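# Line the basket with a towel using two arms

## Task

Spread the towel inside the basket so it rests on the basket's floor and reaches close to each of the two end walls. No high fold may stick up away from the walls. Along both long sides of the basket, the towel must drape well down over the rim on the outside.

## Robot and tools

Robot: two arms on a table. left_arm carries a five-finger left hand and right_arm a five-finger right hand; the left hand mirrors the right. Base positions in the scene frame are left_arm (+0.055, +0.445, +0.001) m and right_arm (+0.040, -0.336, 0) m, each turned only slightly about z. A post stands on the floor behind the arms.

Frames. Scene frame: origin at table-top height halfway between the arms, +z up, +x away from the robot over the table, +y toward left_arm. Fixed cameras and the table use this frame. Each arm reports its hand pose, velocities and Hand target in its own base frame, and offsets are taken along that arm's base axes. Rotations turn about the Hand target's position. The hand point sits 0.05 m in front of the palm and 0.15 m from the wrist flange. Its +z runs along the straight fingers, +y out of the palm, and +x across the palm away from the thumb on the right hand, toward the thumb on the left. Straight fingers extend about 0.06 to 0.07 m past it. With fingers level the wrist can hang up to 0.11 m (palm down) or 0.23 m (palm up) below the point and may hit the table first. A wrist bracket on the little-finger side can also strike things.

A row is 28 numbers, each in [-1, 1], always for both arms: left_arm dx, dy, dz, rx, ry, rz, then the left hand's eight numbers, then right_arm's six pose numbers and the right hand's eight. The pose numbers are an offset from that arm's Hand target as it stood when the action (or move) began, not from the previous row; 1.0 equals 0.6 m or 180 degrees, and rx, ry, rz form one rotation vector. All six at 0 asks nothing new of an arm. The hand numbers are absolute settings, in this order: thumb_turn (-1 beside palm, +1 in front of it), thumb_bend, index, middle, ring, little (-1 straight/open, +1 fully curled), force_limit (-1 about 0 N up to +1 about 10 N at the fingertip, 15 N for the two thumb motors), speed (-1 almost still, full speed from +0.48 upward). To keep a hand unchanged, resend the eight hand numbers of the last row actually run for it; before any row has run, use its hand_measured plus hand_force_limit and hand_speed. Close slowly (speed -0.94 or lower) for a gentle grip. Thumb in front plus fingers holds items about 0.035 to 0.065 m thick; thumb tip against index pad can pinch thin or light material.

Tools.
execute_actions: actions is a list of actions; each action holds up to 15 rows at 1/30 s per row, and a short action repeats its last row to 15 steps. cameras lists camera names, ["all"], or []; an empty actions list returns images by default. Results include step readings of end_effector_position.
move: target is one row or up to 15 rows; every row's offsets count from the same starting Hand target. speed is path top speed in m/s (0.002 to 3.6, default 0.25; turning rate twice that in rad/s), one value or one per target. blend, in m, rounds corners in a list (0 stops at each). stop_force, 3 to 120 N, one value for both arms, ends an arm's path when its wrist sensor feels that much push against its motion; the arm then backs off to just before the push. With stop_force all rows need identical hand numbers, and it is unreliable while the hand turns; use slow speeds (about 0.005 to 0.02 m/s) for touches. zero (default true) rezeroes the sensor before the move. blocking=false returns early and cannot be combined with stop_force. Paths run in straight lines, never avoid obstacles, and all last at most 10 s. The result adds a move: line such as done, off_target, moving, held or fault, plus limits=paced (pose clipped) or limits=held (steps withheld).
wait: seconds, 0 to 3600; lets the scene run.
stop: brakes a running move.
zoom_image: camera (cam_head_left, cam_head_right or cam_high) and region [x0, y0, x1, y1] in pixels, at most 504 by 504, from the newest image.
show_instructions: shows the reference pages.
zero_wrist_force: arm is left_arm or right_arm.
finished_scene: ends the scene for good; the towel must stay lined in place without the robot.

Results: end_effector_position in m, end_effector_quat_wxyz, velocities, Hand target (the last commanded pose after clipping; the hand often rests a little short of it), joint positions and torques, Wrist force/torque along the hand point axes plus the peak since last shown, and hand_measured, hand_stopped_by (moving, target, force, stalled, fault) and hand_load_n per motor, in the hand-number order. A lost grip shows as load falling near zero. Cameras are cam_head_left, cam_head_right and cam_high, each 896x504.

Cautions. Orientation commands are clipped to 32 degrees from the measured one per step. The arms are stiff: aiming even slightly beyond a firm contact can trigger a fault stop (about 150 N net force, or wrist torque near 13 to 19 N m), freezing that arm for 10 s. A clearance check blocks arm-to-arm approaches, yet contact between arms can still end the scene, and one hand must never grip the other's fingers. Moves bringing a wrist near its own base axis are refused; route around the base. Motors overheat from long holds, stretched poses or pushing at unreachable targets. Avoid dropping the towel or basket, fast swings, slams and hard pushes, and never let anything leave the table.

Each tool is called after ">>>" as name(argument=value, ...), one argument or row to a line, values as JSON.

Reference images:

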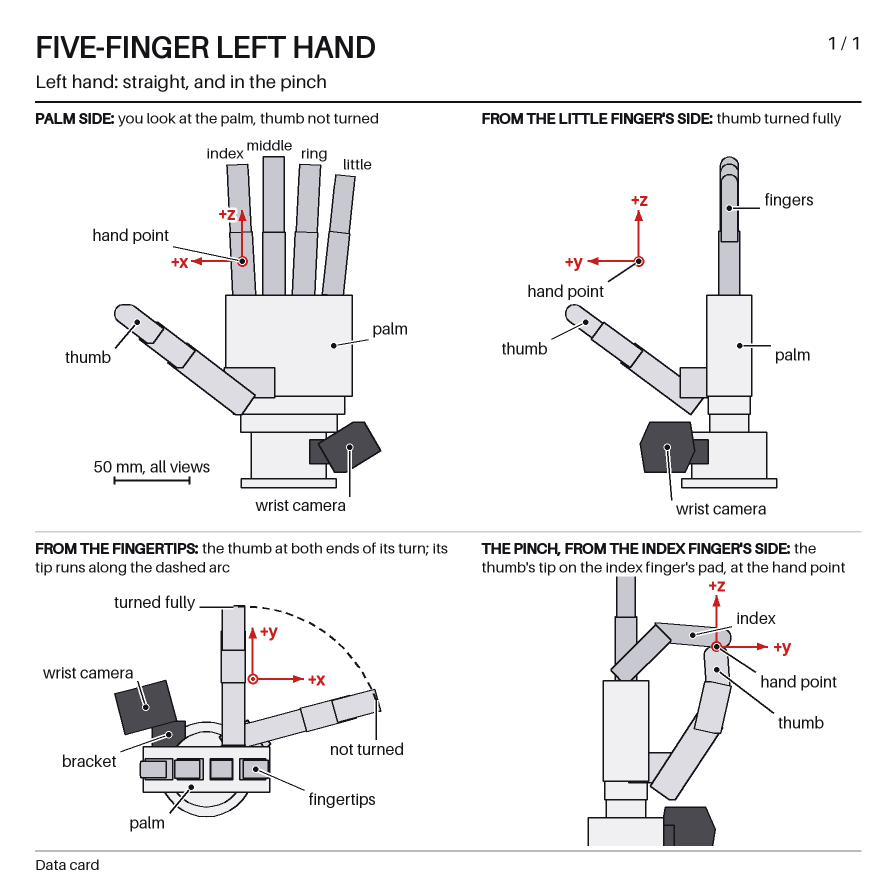

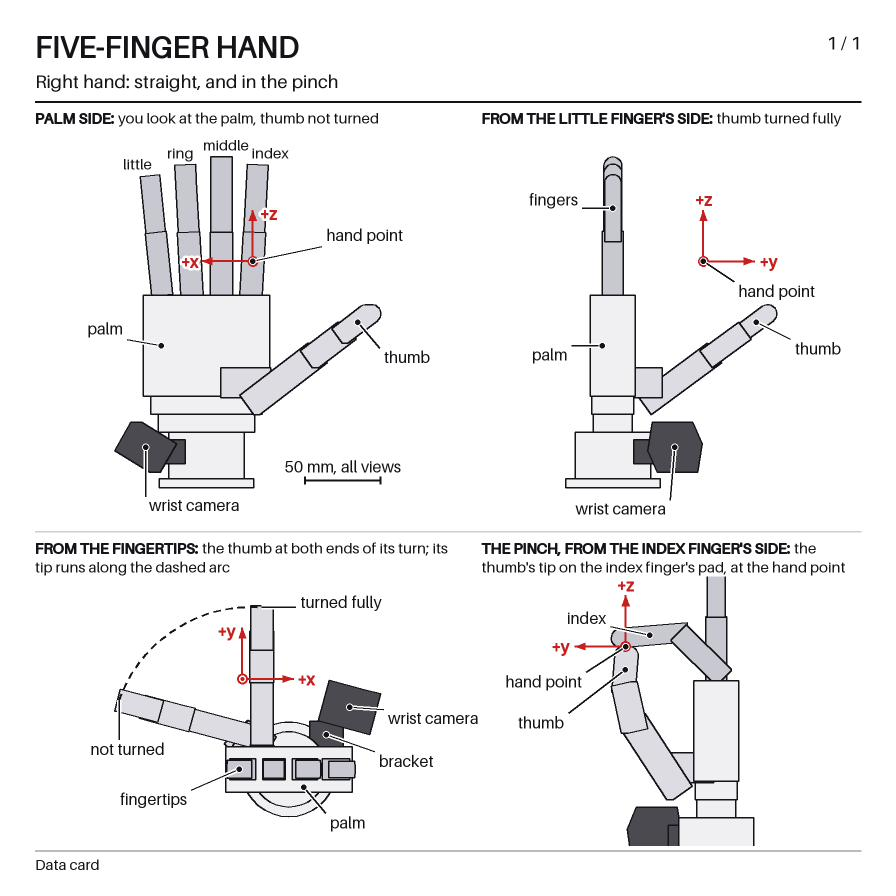

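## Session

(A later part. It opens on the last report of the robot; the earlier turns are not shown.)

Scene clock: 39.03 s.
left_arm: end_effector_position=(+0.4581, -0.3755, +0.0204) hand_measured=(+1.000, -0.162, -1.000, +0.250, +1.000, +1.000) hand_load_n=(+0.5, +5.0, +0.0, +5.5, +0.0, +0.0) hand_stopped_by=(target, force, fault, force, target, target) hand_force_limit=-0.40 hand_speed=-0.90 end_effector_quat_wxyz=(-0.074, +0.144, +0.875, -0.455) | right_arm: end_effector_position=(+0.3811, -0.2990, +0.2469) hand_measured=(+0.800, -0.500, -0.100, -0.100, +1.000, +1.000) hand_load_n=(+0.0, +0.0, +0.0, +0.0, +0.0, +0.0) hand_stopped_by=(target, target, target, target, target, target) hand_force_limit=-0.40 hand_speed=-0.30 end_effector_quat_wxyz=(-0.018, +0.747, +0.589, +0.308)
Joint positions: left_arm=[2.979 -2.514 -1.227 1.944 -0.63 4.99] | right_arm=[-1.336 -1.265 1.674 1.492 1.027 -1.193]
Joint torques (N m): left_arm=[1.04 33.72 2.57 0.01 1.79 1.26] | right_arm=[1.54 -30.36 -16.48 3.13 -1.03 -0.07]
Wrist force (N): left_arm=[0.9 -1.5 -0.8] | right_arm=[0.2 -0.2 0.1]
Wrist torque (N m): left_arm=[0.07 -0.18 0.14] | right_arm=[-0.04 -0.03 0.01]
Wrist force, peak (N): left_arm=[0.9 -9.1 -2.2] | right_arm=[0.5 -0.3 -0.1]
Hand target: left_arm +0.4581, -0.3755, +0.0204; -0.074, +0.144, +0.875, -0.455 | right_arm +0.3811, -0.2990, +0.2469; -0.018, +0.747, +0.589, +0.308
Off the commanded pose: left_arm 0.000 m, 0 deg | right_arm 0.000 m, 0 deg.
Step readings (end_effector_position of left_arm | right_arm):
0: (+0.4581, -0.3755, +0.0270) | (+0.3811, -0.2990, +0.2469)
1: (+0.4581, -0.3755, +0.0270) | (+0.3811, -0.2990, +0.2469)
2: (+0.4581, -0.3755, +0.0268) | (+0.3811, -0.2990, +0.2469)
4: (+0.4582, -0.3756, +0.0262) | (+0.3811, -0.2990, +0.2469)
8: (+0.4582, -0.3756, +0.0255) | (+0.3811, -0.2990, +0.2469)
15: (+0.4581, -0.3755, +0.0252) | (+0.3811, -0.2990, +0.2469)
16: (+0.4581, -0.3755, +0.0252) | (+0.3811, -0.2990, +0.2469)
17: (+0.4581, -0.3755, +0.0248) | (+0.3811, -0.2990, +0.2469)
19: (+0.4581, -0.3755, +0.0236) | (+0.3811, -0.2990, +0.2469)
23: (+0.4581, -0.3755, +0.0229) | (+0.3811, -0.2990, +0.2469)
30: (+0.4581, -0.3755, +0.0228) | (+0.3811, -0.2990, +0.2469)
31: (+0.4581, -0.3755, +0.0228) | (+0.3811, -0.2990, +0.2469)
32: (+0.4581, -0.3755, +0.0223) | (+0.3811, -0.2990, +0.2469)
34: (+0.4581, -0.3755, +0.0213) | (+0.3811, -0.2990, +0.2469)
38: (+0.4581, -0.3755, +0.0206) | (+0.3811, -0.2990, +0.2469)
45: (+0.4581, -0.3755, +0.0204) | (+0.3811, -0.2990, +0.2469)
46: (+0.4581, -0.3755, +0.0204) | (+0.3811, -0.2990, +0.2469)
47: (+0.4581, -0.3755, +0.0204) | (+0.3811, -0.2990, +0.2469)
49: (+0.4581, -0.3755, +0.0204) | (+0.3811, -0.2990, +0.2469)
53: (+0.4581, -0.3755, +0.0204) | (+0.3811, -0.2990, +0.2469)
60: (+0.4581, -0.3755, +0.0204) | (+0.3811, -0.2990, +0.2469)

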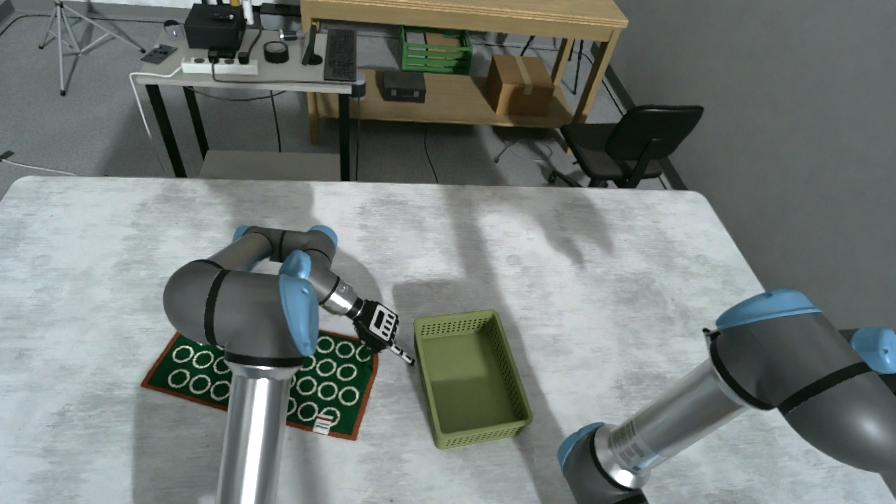

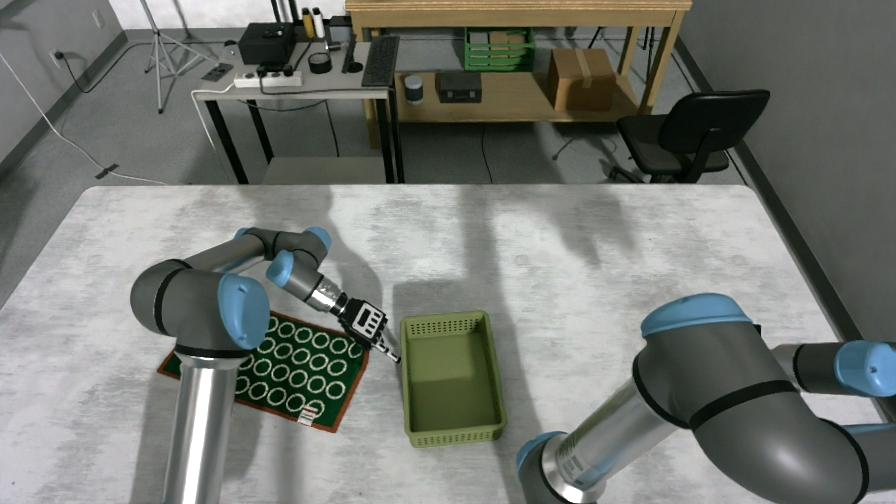

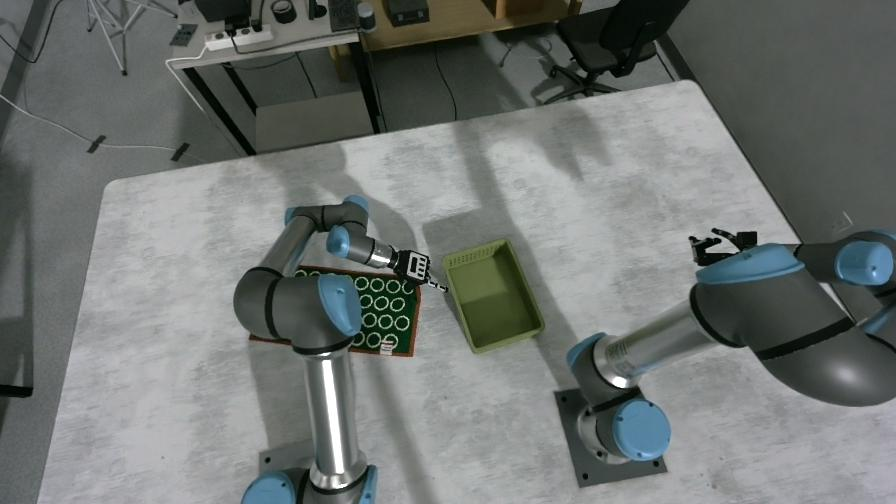

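>>> move(
  target=[0,0,0.1,0,0,0,1,-0.05,-1,0.55,1,1,0.0,-0.9,0,0,0,0,0,0,0.8,-0.5,-0.1,-0.1,1,1,-0.4,-0.3],
  cameras=["all"],
  speed=0.04,
)

>>> zoom_image(
  camera="cam_head_right",
  region=[300, 270, 420, 390],
)

>>> zoom_image(
  camera="cam_head_left",
  region=[310, 270, 430, 390],
)

Scene clock: 41.50 s.
left_arm: end_effector_position=(+0.4581, -0.3755, +0.0804) hand_measured=(+1.000, -0.110, -1.000, +0.248, +1.000, +1.000) hand_load_n=(+1.0, +7.0, +0.0, +8.5, +0.0, +0.0) hand_stopped_by=(target, force, fault, force, target, target) hand_force_limit=0.00 hand_speed=-0.90 end_effector_quat_wxyz=(-0.074, +0.144, +0.875, -0.455) | right_arm: end_effector_position=(+0.3811, -0.2990, +0.2469) hand_measured=(+0.800, -0.500, -0.100, -0.100, +1.000, +1.000) hand_load_n=(+0.0, +0.0, +0.0, +0.0, +0.0, +0.0) hand_stopped_by=(target, target, target, target, target, target) hand_force_limit=-0.40 hand_speed=-0.30 end_effector_quat_wxyz=(-0.018, +0.747, +0.589, +0.308)
Joint positions: left_arm=[2.979 -2.435 -1.205 1.843 -0.63 4.99] | right_arm=[-1.336 -1.265 1.674 1.492 1.027 -1.193]
Joint torques (N m): left_arm=[-3.44 60.33 29.83 -5.55 1.44 -0.71] | right_arm=[1.96 -30.19 -17.14 3.26 -1.12 -0.05]
Wrist force (N): left_arm=[0.7 0.9 0.0] | right_arm=[0.1 -0.1 -0.1]
Wrist torque (N m): left_arm=[0.23 -0.10 0.09] | right_arm=[-0.01 -0.01 0.01]
Wrist force, peak (N): left_arm=[0.8 -2.0 -1.0] | right_arm=[0.1 -0.4 0.4]
Hand target: left_arm +0.4581, -0.3755, +0.0804; -0.074, +0.144, +0.875, -0.455 | right_arm +0.3811, -0.2990, +0.2469; -0.018, +0.747, +0.589, +0.308
Off the commanded pose: left_arm 0.000 m, 0 deg | right_arm 0.000 m, 0 deg.
move: done

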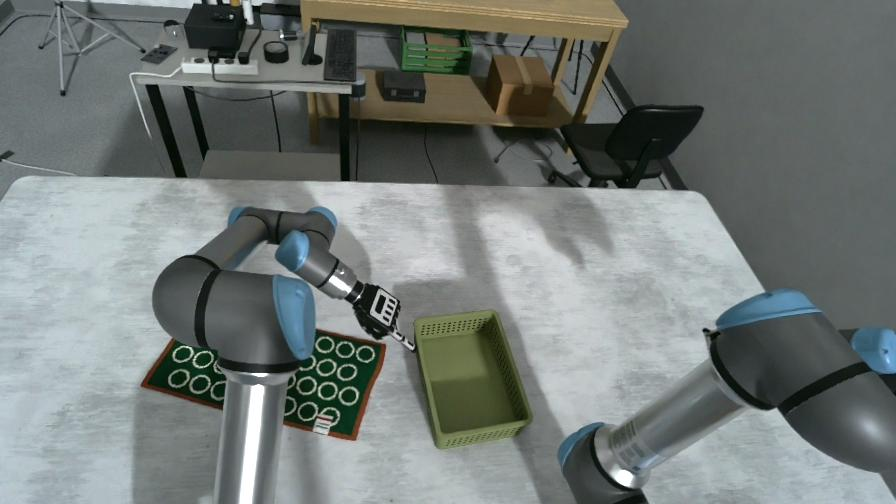

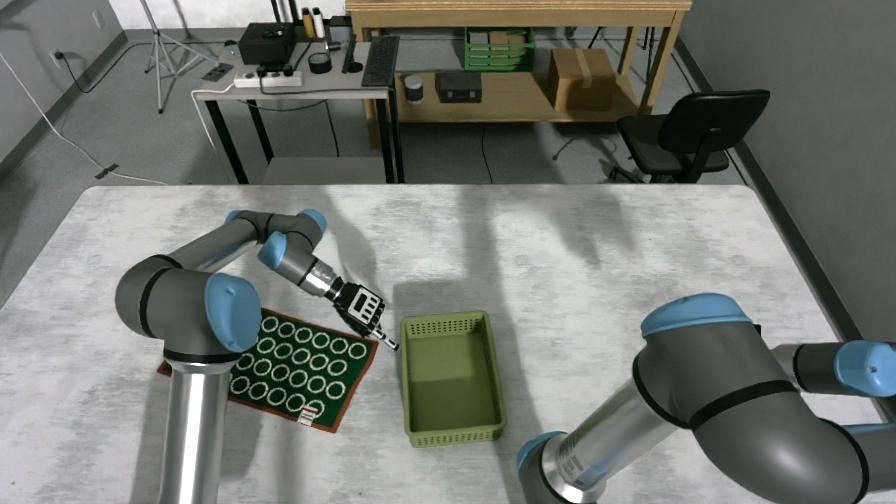

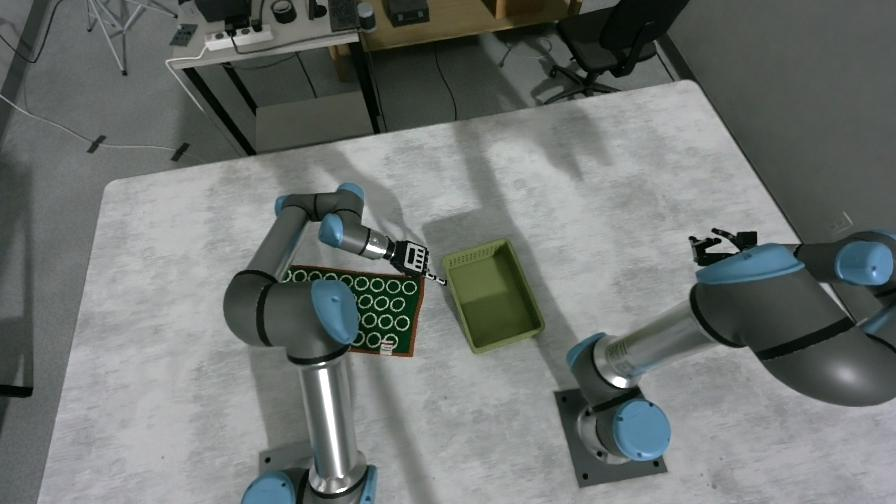

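Scaled by 4.200 from the camera's image (finer frame: 1280x720).

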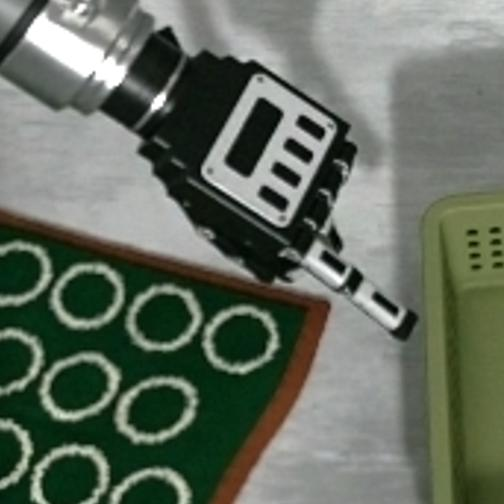

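Scaled by 4.200 from the camera's image (finer frame: 1280x720).

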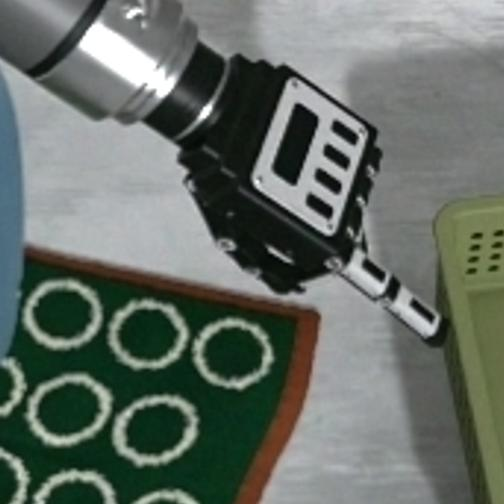

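>>> move(
  target=[
    [0.0115,0.035,0,0,0,0,1,-0.5,-1,0,1,1,0.0,-0.4,0,0,0,0,0,0,0.8,-0.5,-0.1,-0.1,1,1,-0.4,-0.3],
    [0.0115,0.035,-0.07,0,0,0,1,-0.5,-1,0,1,1,0.0,-0.4,0,0,0,0,0,0,0.8,-0.5,-0.1,-0.1,1,1,-0.4,-0.3],
  ],
  speed=0.06,
)

>>> move(
  target=[0,0,-0.04,0,0,0,1,-0.5,-1,0,1,1,0.0,-0.4,0,0,0,0,0,0,0.8,-0.5,-0.1,-0.1,1,1,-0.4,-0.3],
  cameras=["all"],
  speed=0.01,
  stop_force=6,
)

>>> zoom_image(
  camera="cam_head_right",
  region=[300, 270, 420, 390],
)

>>> zoom_image(
  camera="cam_head_left",
  region=[310, 270, 430, 390],
)

Scene clock: 45.47 s.
left_arm: end_effector_position=(+0.4650, -0.3545, +0.0385) hand_measured=(+1.000, -0.500, -1.000, +0.000, +1.000, +1.000) hand_load_n=(+0.0, +0.0, +0.0, +0.0, +0.0, +0.0) hand_stopped_by=(target, target, fault, target, target, target) hand_force_limit=0.00 hand_speed=-0.40 end_effector_quat_wxyz=(-0.074, +0.144, +0.875, -0.455) | right_arm: end_effector_position=(+0.3811, -0.2990, +0.2469) hand_measured=(+0.800, -0.500, -0.100, -0.100, +1.000, +1.000) hand_load_n=(+0.0, +0.0, +0.0, +0.0, +0.0, +0.0) hand_stopped_by=(target, target, target, target, target, target) hand_force_limit=-0.40 hand_speed=-0.30 end_effector_quat_wxyz=(-0.018, +0.747, +0.589, +0.308)
Joint positions: left_arm=[3.017 -2.49 -1.235 1.878 -0.639 5.053] | right_arm=[-1.336 -1.265 1.674 1.492 1.027 -1.193]
Joint torques (N m): left_arm=[1.88 33.46 2.79 -0.42 -0.08 -0.49] | right_arm=[2.05 -30.25 -17.06 3.29 -1.16 0.03]
Wrist force (N): left_arm=[0.8 0.9 0.2] | right_arm=[0.0 -0.3 0.2]
Wrist torque (N m): left_arm=[0.24 -0.11 -0.05] | right_arm=[-0.05 0.01 -0.01]
Wrist force, peak (N): left_arm=[0.9 1.3 0.5] | right_arm=[0.2 -0.4 0.3]
Hand target: left_arm +0.4650, -0.3545, +0.0384; -0.074, +0.144, +0.875, -0.455 | right_arm +0.3811, -0.2990, +0.2469; -0.018, +0.747, +0.589, +0.308
Off the commanded pose: left_arm 0.000 m, 0 deg | right_arm 0.000 m, 0 deg.
move: done

Scene clock: 47.60 s.
left_arm: end_effector_position=(+0.4650, -0.3545, +0.0278) hand_measured=(+1.000, -0.500, -1.000, +0.000, +1.000, +1.000) hand_load_n=(+0.0, +0.0, +0.0, +0.0, +0.0, +0.0) hand_stopped_by=(target, target, fault, target, target, target) hand_force_limit=0.00 hand_speed=-0.40 end_effector_quat_wxyz=(-0.074, +0.144, +0.875, -0.455) | right_arm: end_effector_position=(+0.3811, -0.2990, +0.2469) hand_measured=(+0.800, -0.500, -0.100, -0.100, +1.000, +1.000) hand_load_n=(+0.0, +0.0, +0.0, +0.0, +0.0, +0.0) hand_stopped_by=(target, target, target, target, target, target) hand_force_limit=-0.40 hand_speed=-0.30 end_effector_quat_wxyz=(-0.018, +0.747, +0.589, +0.308)
Joint positions: left_arm=[3.017 -2.505 -1.237 1.895 -0.639 5.053] | right_arm=[-1.336 -1.265 1.674 1.492 1.027 -1.193]
Joint torques (N m): left_arm=[-4.44 58.45 23.68 -4.66 -0.76 -2.37] | right_arm=[1.88 -29.8 -16.73 3.4 -1.11 0]
Wrist force (N): left_arm=[1.0 -4.5 -1.9] | right_arm=[0.1 -0.3 0.0]
Wrist torque (N m): left_arm=[0.09 -0.21 0.09] | right_arm=[-0.04 0.00 0.01]
Wrist force, peak (N): left_arm=[1.1 -7.2 -3.1] | right_arm=[0.3 -0.3 0.2]
Hand target: left_arm +0.4650, -0.3545, +0.0279; -0.074, +0.144, +0.875, -0.455 (not the last commanded pose) | right_arm +0.3811, -0.2990, +0.2469; -0.018, +0.747, +0.589, +0.308
Off the commanded pose: left_arm 0.013 m, 0 deg | right_arm 0.000 m, 0 deg.
move: contact (left_arm)

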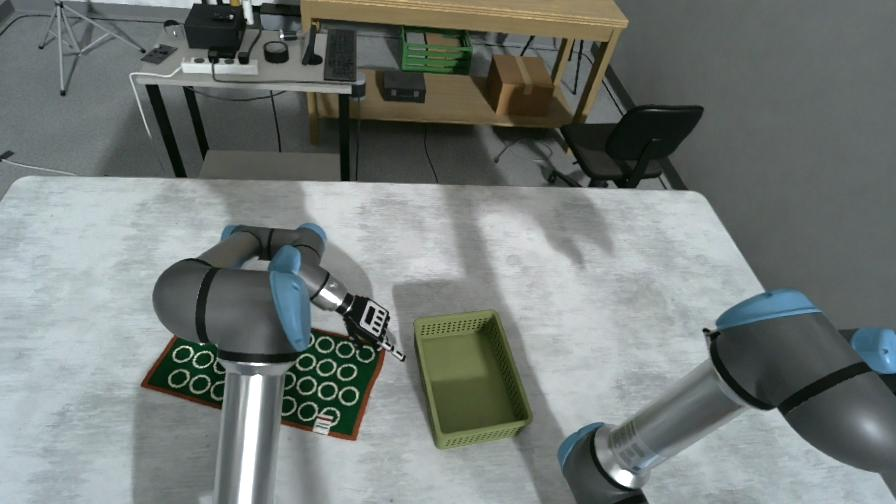

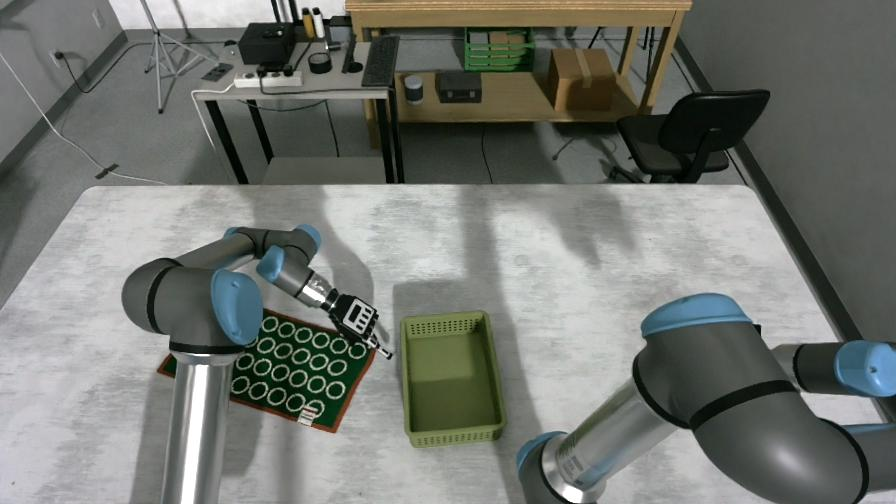

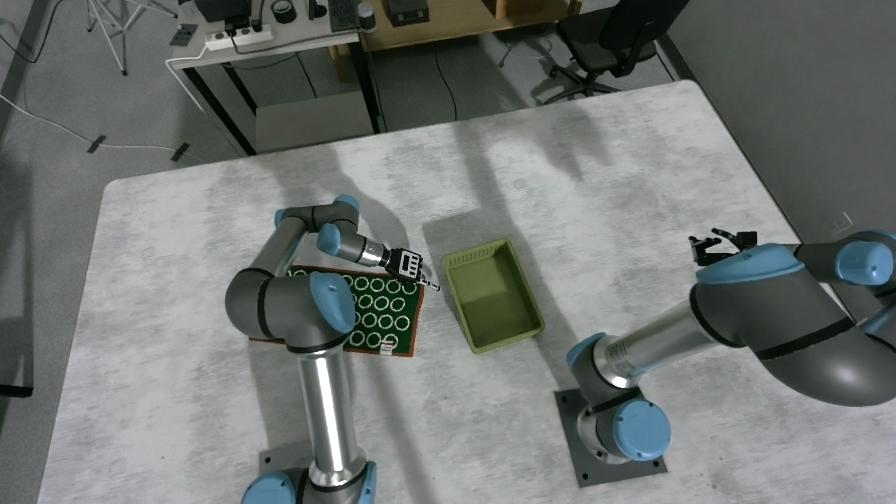

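Scaled by 4.200 from the camera's image (finer frame: 1280x720).

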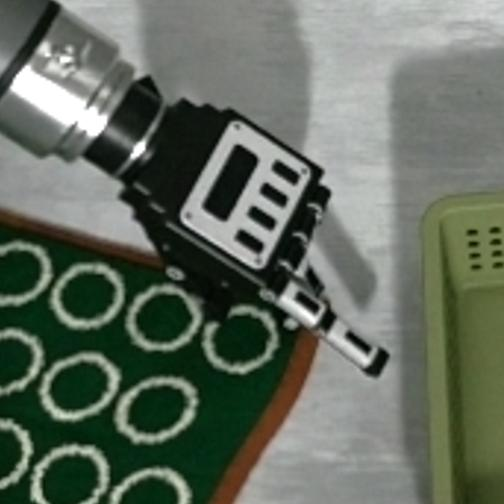

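Scaled by 4.200 from the camera's image (finer frame: 1280x720).

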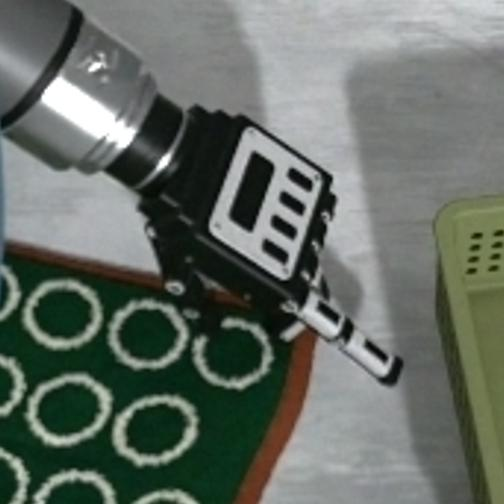

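>>> execute_actions(
  actions=[
    [[0,0,-0.005,0,0,0,1,0.0,-1,0.5,1,1,0.4,-0.9,0,0,0,0,0,0,0.8,-0.5,-0.1,-0.1,1,1,-0.4,-0.3]],
    [[0,0,-0.005,0,0,0,1,0.0,-1,0.5,1,1,0.4,-0.9,0,0,0,0,0,0,0.8,-0.5,-0.1,-0.1,1,1,-0.4,-0.3]],
    [[0,0,-0.003,0,0,0,1,0.0,-1,0.5,1,1,0.4,-0.9,0,0,0,0,0,0,0.8,-0.5,-0.1,-0.1,1,1,-0.4,-0.3]],
    [[0,0,0,0,0,0,1,0.0,-1,0.5,1,1,0.4,-0.9,0,0,0,0,0,0,0.8,-0.5,-0.1,-0.1,1,1,-0.4,-0.3]],
  ],
  cameras=["all"],
)

>>> zoom_image(
  camera="cam_head_right",
  region=[300, 270, 420, 390],
)

>>> zoom_image(
  camera="cam_head_left",
  region=[310, 270, 430, 390],
)

Scene clock: 50.33 s.
left_arm: end_effector_position=(+0.4650, -0.3545, +0.0201) hand_measured=(+1.000, -0.304, -1.000, +0.322, +1.000, +1.000) hand_load_n=(+1.5, +11.0, +0.0, +8.5, +0.0, +0.0) hand_stopped_by=(target, force, fault, force, target, target) hand_force_limit=0.40 hand_speed=-0.90 end_effector_quat_wxyz=(-0.074, +0.144, +0.875, -0.455) | right_arm: end_effector_position=(+0.3811, -0.2990, +0.2469) hand_measured=(+0.800, -0.500, -0.100, -0.100, +1.000, +1.000) hand_load_n=(+0.0, +0.0, +0.0, +0.0, +0.5, +0.0) hand_stopped_by=(target, target, target, target, target, target) hand_force_limit=-0.40 hand_speed=-0.30 end_effector_quat_wxyz=(-0.018, +0.747, +0.589, +0.308)
Joint positions: left_arm=[3.017 -2.516 -1.239 1.908 -0.639 5.053] | right_arm=[-1.336 -1.265 1.674 1.492 1.027 -1.193]
Joint torques (N m): left_arm=[-3.78 33.87 2.91 0.04 1.93 -0.99] | right_arm=[2.26 -30.21 -17.01 3.44 -1.26 0.05]
Wrist force (N): left_arm=[0.5 -0.5 -1.1] | right_arm=[0.4 -0.3 0.5]
Wrist torque (N m): left_arm=[0.20 -0.08 -0.03] | right_arm=[-0.08 -0.06 0.02]
Wrist force, peak (N): left_arm=[3.8 -10.6 -3.4] | right_arm=[0.4 -0.3 0.5]
Hand target: left_arm +0.4650, -0.3545, +0.0201; -0.074, +0.144, +0.875, -0.455 | right_arm +0.3811, -0.2990, +0.2469; -0.018, +0.747, +0.589, +0.308
Off the commanded pose: left_arm 0.000 m, 0 deg | right_arm 0.000 m, 0 deg.
Step readings (end_effector_position of left_arm | right_arm):
0: (+0.4650, -0.3545, +0.0278) | (+0.3811, -0.2990, +0.2469)
1: (+0.4650, -0.3545, +0.0278) | (+0.3811, -0.2990, +0.2469)
2: (+0.4650, -0.3545, +0.0275) | (+0.3811, -0.2990, +0.2469)
4: (+0.4651, -0.3546, +0.0262) | (+0.3811, -0.2990, +0.2469)
8: (+0.4651, -0.3545, +0.0252) | (+0.3811, -0.2990, +0.2469)
15: (+0.4650, -0.3545, +0.0248) | (+0.3811, -0.2990, +0.2469)
16: (+0.4650, -0.3545, +0.0248) | (+0.3811, -0.2990, +0.2469)
17: (+0.4650, -0.3545, +0.0242) | (+0.3811, -0.2990, +0.2469)
19: (+0.4650, -0.3545, +0.0229) | (+0.3811, -0.2990, +0.2469)
23: (+0.4650, -0.3545, +0.0220) | (+0.3811, -0.2990, +0.2469)
30: (+0.4650, -0.3545, +0.0218) | (+0.3811, -0.2990, +0.2469)
31: (+0.4650, -0.3545, +0.0218) | (+0.3811, -0.2990, +0.2469)
32: (+0.4650, -0.3545, +0.0215) | (+0.3811, -0.2990, +0.2469)
34: (+0.4650, -0.3545, +0.0206) | (+0.3811, -0.2990, +0.2469)
38: (+0.4650, -0.3545, +0.0201) | (+0.3811, -0.2990, +0.2469)
45: (+0.4650, -0.3545, +0.0201) | (+0.3811, -0.2990, +0.2469)
46: (+0.4650, -0.3545, +0.0200) | (+0.3811, -0.2990, +0.2469)
47: (+0.4650, -0.3545, +0.0200) | (+0.3811, -0.2990, +0.2469)
49: (+0.4650, -0.3545, +0.0200) | (+0.3811, -0.2990, +0.2469)
53: (+0.4650, -0.3545, +0.0200) | (+0.3811, -0.2990, +0.2469)
60: (+0.4650, -0.3545, +0.0201) | (+0.3811, -0.2990, +0.2469)

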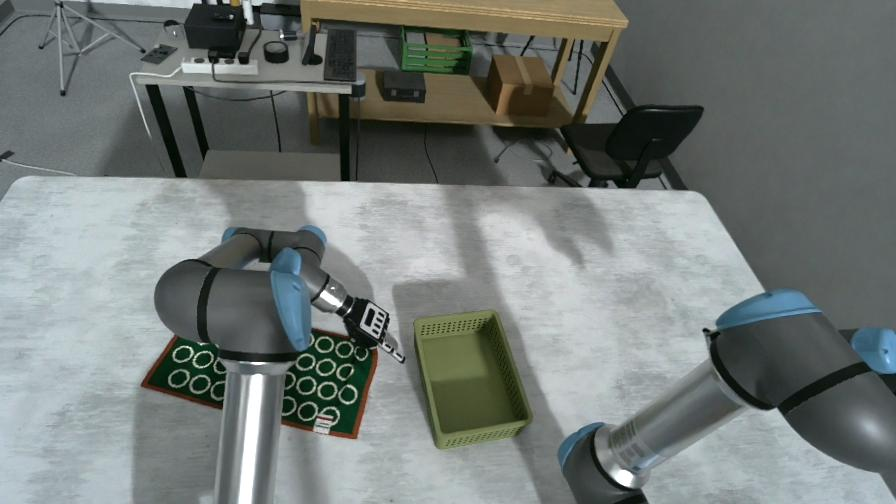

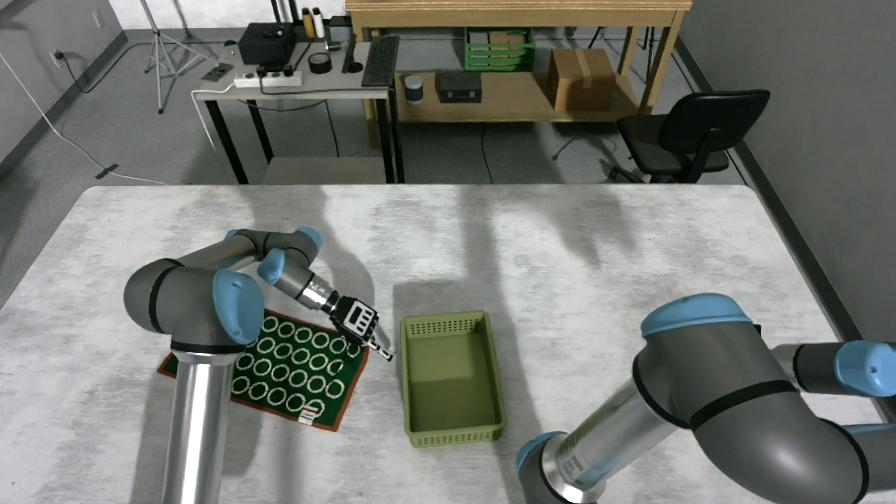

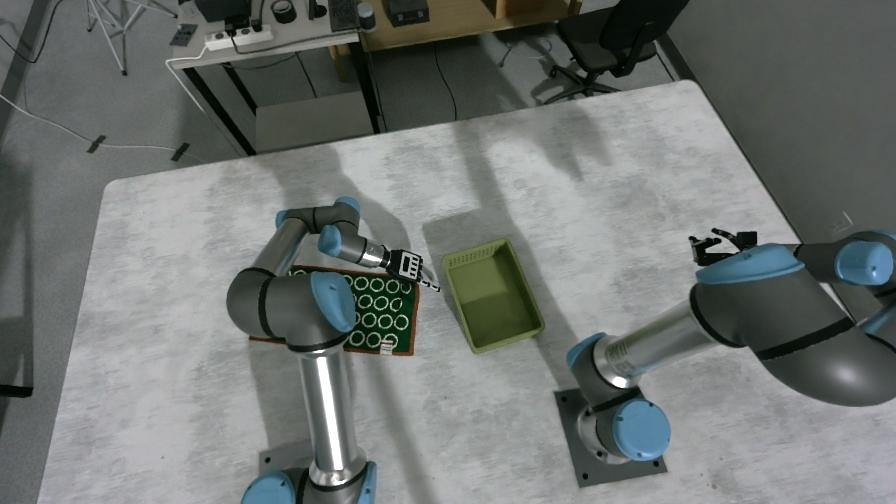

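Scaled by 4.200 from the camera's image (finer frame: 1280x720).

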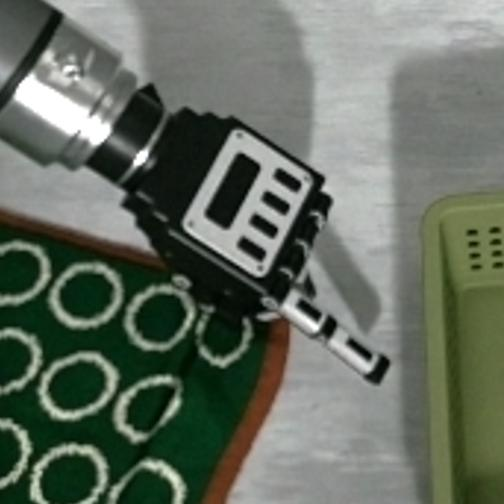

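Scaled by 4.200 from the camera's image (finer frame: 1280x720).

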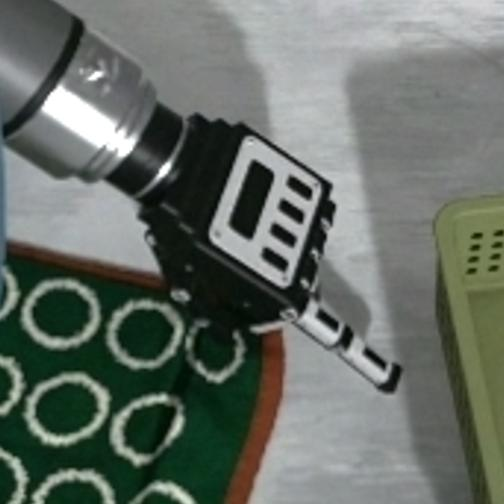

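>>> move(
  target=[0,0,0.12,0,0,0,1,0.0,-1,0.5,1,1,0.4,-0.9,0,0,0,0,0,0,0.8,-0.5,-0.1,-0.1,1,1,-0.4,-0.3],
  cameras=["all"],
  speed=0.04,
)

>>> zoom_image(
  camera="cam_head_right",
  region=[260, 270, 420, 430],
)

>>> zoom_image(
  camera="cam_head_left",
  region=[270, 270, 430, 430],
)

Scene clock: 52.87 s.
left_arm: end_effector_position=(+0.4650, -0.3545, +0.0920) hand_measured=(+1.000, -0.304, -1.000, +0.322, +1.000, +1.000) hand_load_n=(+1.5, +10.5, +0.0, +8.5, +0.0, +0.0) hand_stopped_by=(target, force, fault, force, target, target) hand_force_limit=0.40 hand_speed=-0.90 end_effector_quat_wxyz=(-0.074, +0.144, +0.875, -0.455) | right_arm: end_effector_position=(+0.3811, -0.2990, +0.2469) hand_measured=(+0.800, -0.500, -0.100, -0.100, +1.000, +1.000) hand_load_n=(+0.0, +0.0, +0.0, +0.0, +0.0, +0.0) hand_stopped_by=(target, target, target, target, target, target) hand_force_limit=-0.40 hand_speed=-0.30 end_effector_quat_wxyz=(-0.018, +0.747, +0.589, +0.308)
Joint positions: left_arm=[3.017 -2.421 -1.211 1.786 -0.639 5.052] | right_arm=[-1.336 -1.265 1.674 1.492 1.027 -1.193]
Joint torques (N m): left_arm=[-2.37 58.25 29.99 -5.35 1.68 -0.63] | right_arm=[2.27 -30.37 -16.64 3.56 -1.29 0.03]
Wrist force (N): left_arm=[0.3 0.8 0.1] | right_arm=[0.0 -0.2 0.2]
Wrist torque (N m): left_arm=[0.21 -0.03 -0.03] | right_arm=[-0.04 0.01 0.00]
Wrist force, peak (N): left_arm=[0.8 -0.8 -1.2] | right_arm=[0.1 -0.6 0.0]
Hand target: left_arm +0.4650, -0.3545, +0.0921; -0.074, +0.144, +0.875, -0.455 | right_arm +0.3811, -0.2990, +0.2469; -0.018, +0.747, +0.589, +0.308
Off the commanded pose: left_arm 0.000 m, 0 deg | right_arm 0.000 m, 0 deg.
move: done

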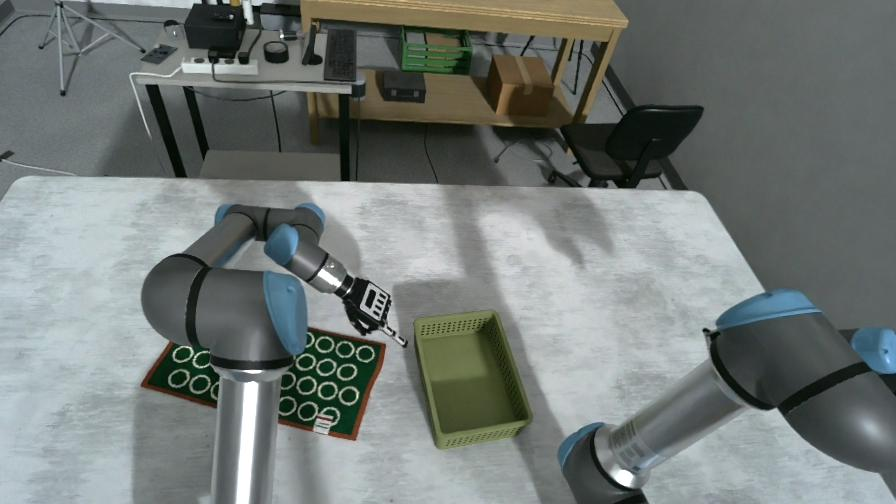

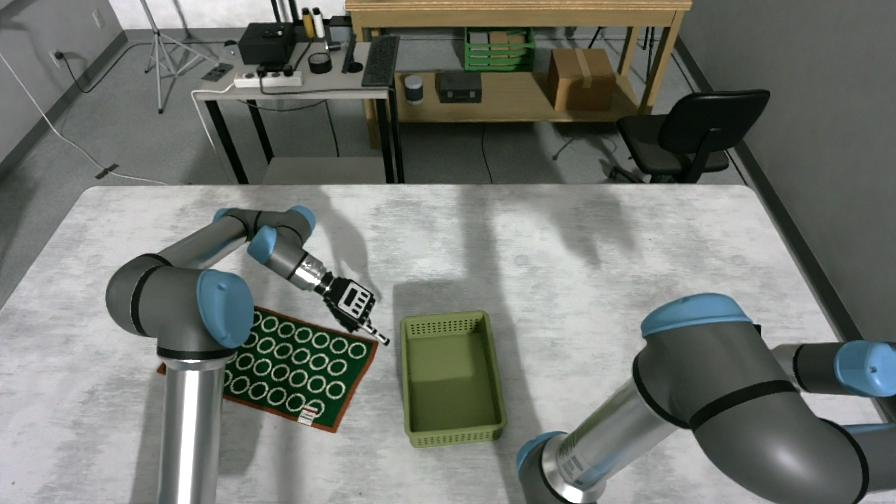

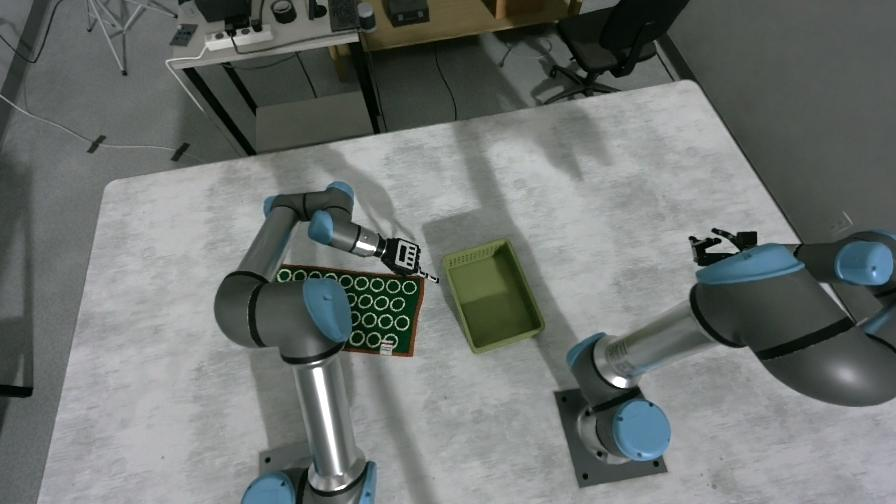

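Scaled by 3.150 from the camera's image (finer frame: 1280x720).

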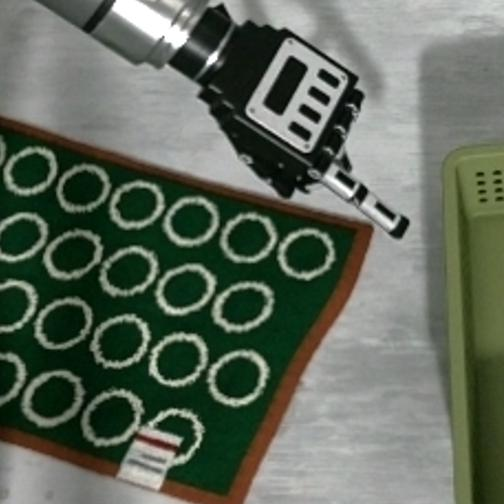

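Scaled by 3.150 from the camera's image (finer frame: 1280x720).

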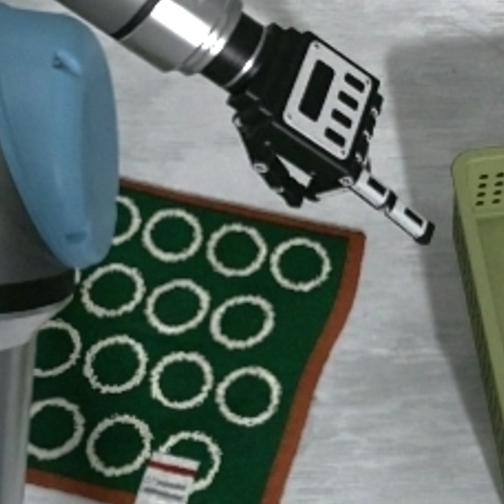

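>>> move(
  target=[
    [0,0,0.1,0,0,0,1,-0.5,-1,0,1,1,0.0,-0.4,0,0,0,0,0,0,1,-0.5,-0.05,-0.05,1,1,-0.4,-0.4],
    [0.298,0.4175,0.347,0,0,0,1,-0.5,-1,0,1,1,0.0,-0.4,0.043,0.5,0.167,-0.186,0.142,0.24,1,-0.5,-0.05,-0.05,1,1,-0.4,-0.4],
  ],
  cameras=["all"],
  speed=0.25,
)

Scene clock: 61.07 s.
left_arm: end_effector_position=(+0.6419, -0.1040, +0.2996) hand_measured=(+1.000, -0.500, -1.000, +0.000, +1.000, +1.000) hand_load_n=(+0.0, +0.0, +0.0, +0.0, +0.0, +0.0) hand_stopped_by=(target, target, fault, target, target, target) hand_force_limit=0.00 hand_speed=-0.40 end_effector_quat_wxyz=(-0.031, +0.135, +0.862, -0.487) | right_arm: end_effector_position=(+0.4069, +0.0010, +0.3471) hand_measured=(+1.000, -0.500, -0.050, -0.050, +1.000, +1.000) hand_load_n=(+0.0, +0.0, +0.0, +0.0, +0.0, +0.0) hand_stopped_by=(target, target, target, target, target, target) hand_force_limit=-0.40 hand_speed=-0.40 end_effector_quat_wxyz=(-0.044, +0.505, +0.860, -0.063)
Joint positions: left_arm=[3.425 -2.8 -0.035 0.602 -0.727 5.612] | right_arm=[-0.323 -1.435 1.411 1.707 1.676 -0.826]
Joint torques (N m): left_arm=[6.42 41.97 31.21 -5.48 2.7 2.85] | right_arm=[14.45 -16.46 -26.73 5.1 1.77 1.29]
Wrist force (N): left_arm=[0.7 0.8 -0.2] | right_arm=[-1.1 -0.5 -0.2]
Wrist torque (N m): left_arm=[0.20 -0.07 -0.05] | right_arm=[0.04 0.11 -0.13]
Wrist force, peak (N): left_arm=[0.2 2.0 0.3] | right_arm=[-1.3 -1.0 -0.1]
Hand target: left_arm +0.6438, -0.1040, +0.3003; -0.074, +0.144, +0.875, -0.455 | right_arm +0.4069, +0.0010, +0.3471; -0.044, +0.505, +0.860, -0.063
Off the commanded pose: left_arm 0.002 m, 6 deg | right_arm 0.000 m, 0 deg.
elbow stopped short (left arm): the move would have taken joint 3 (elbow) straighter than the controller allows.
move: off_target (left_arm)

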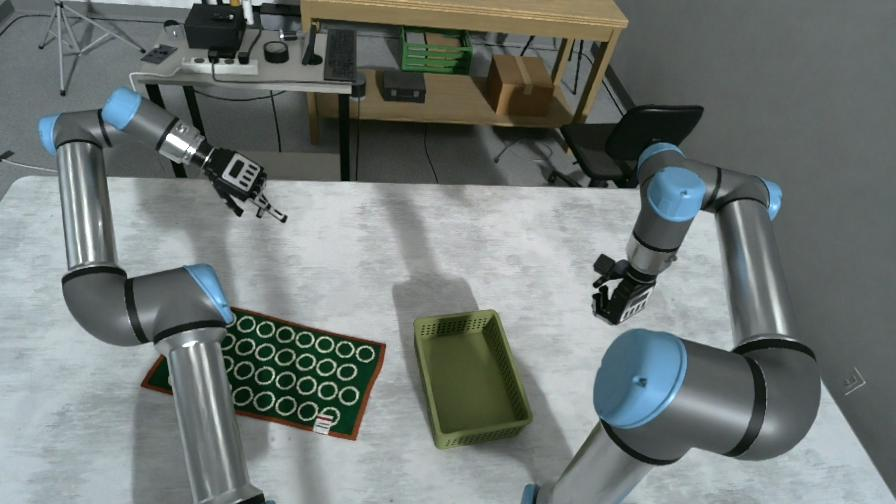

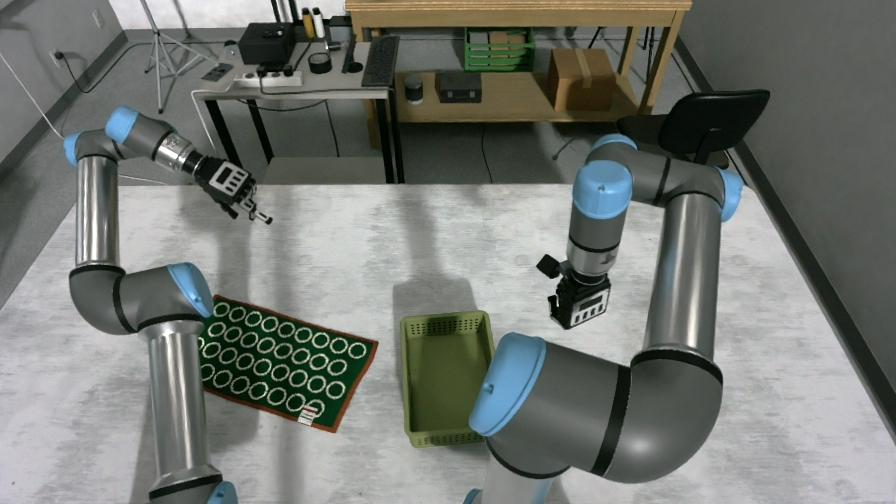

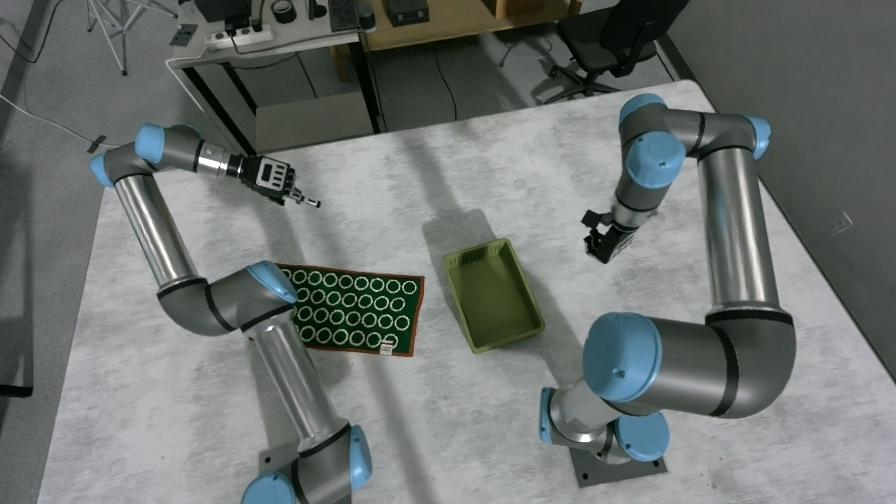

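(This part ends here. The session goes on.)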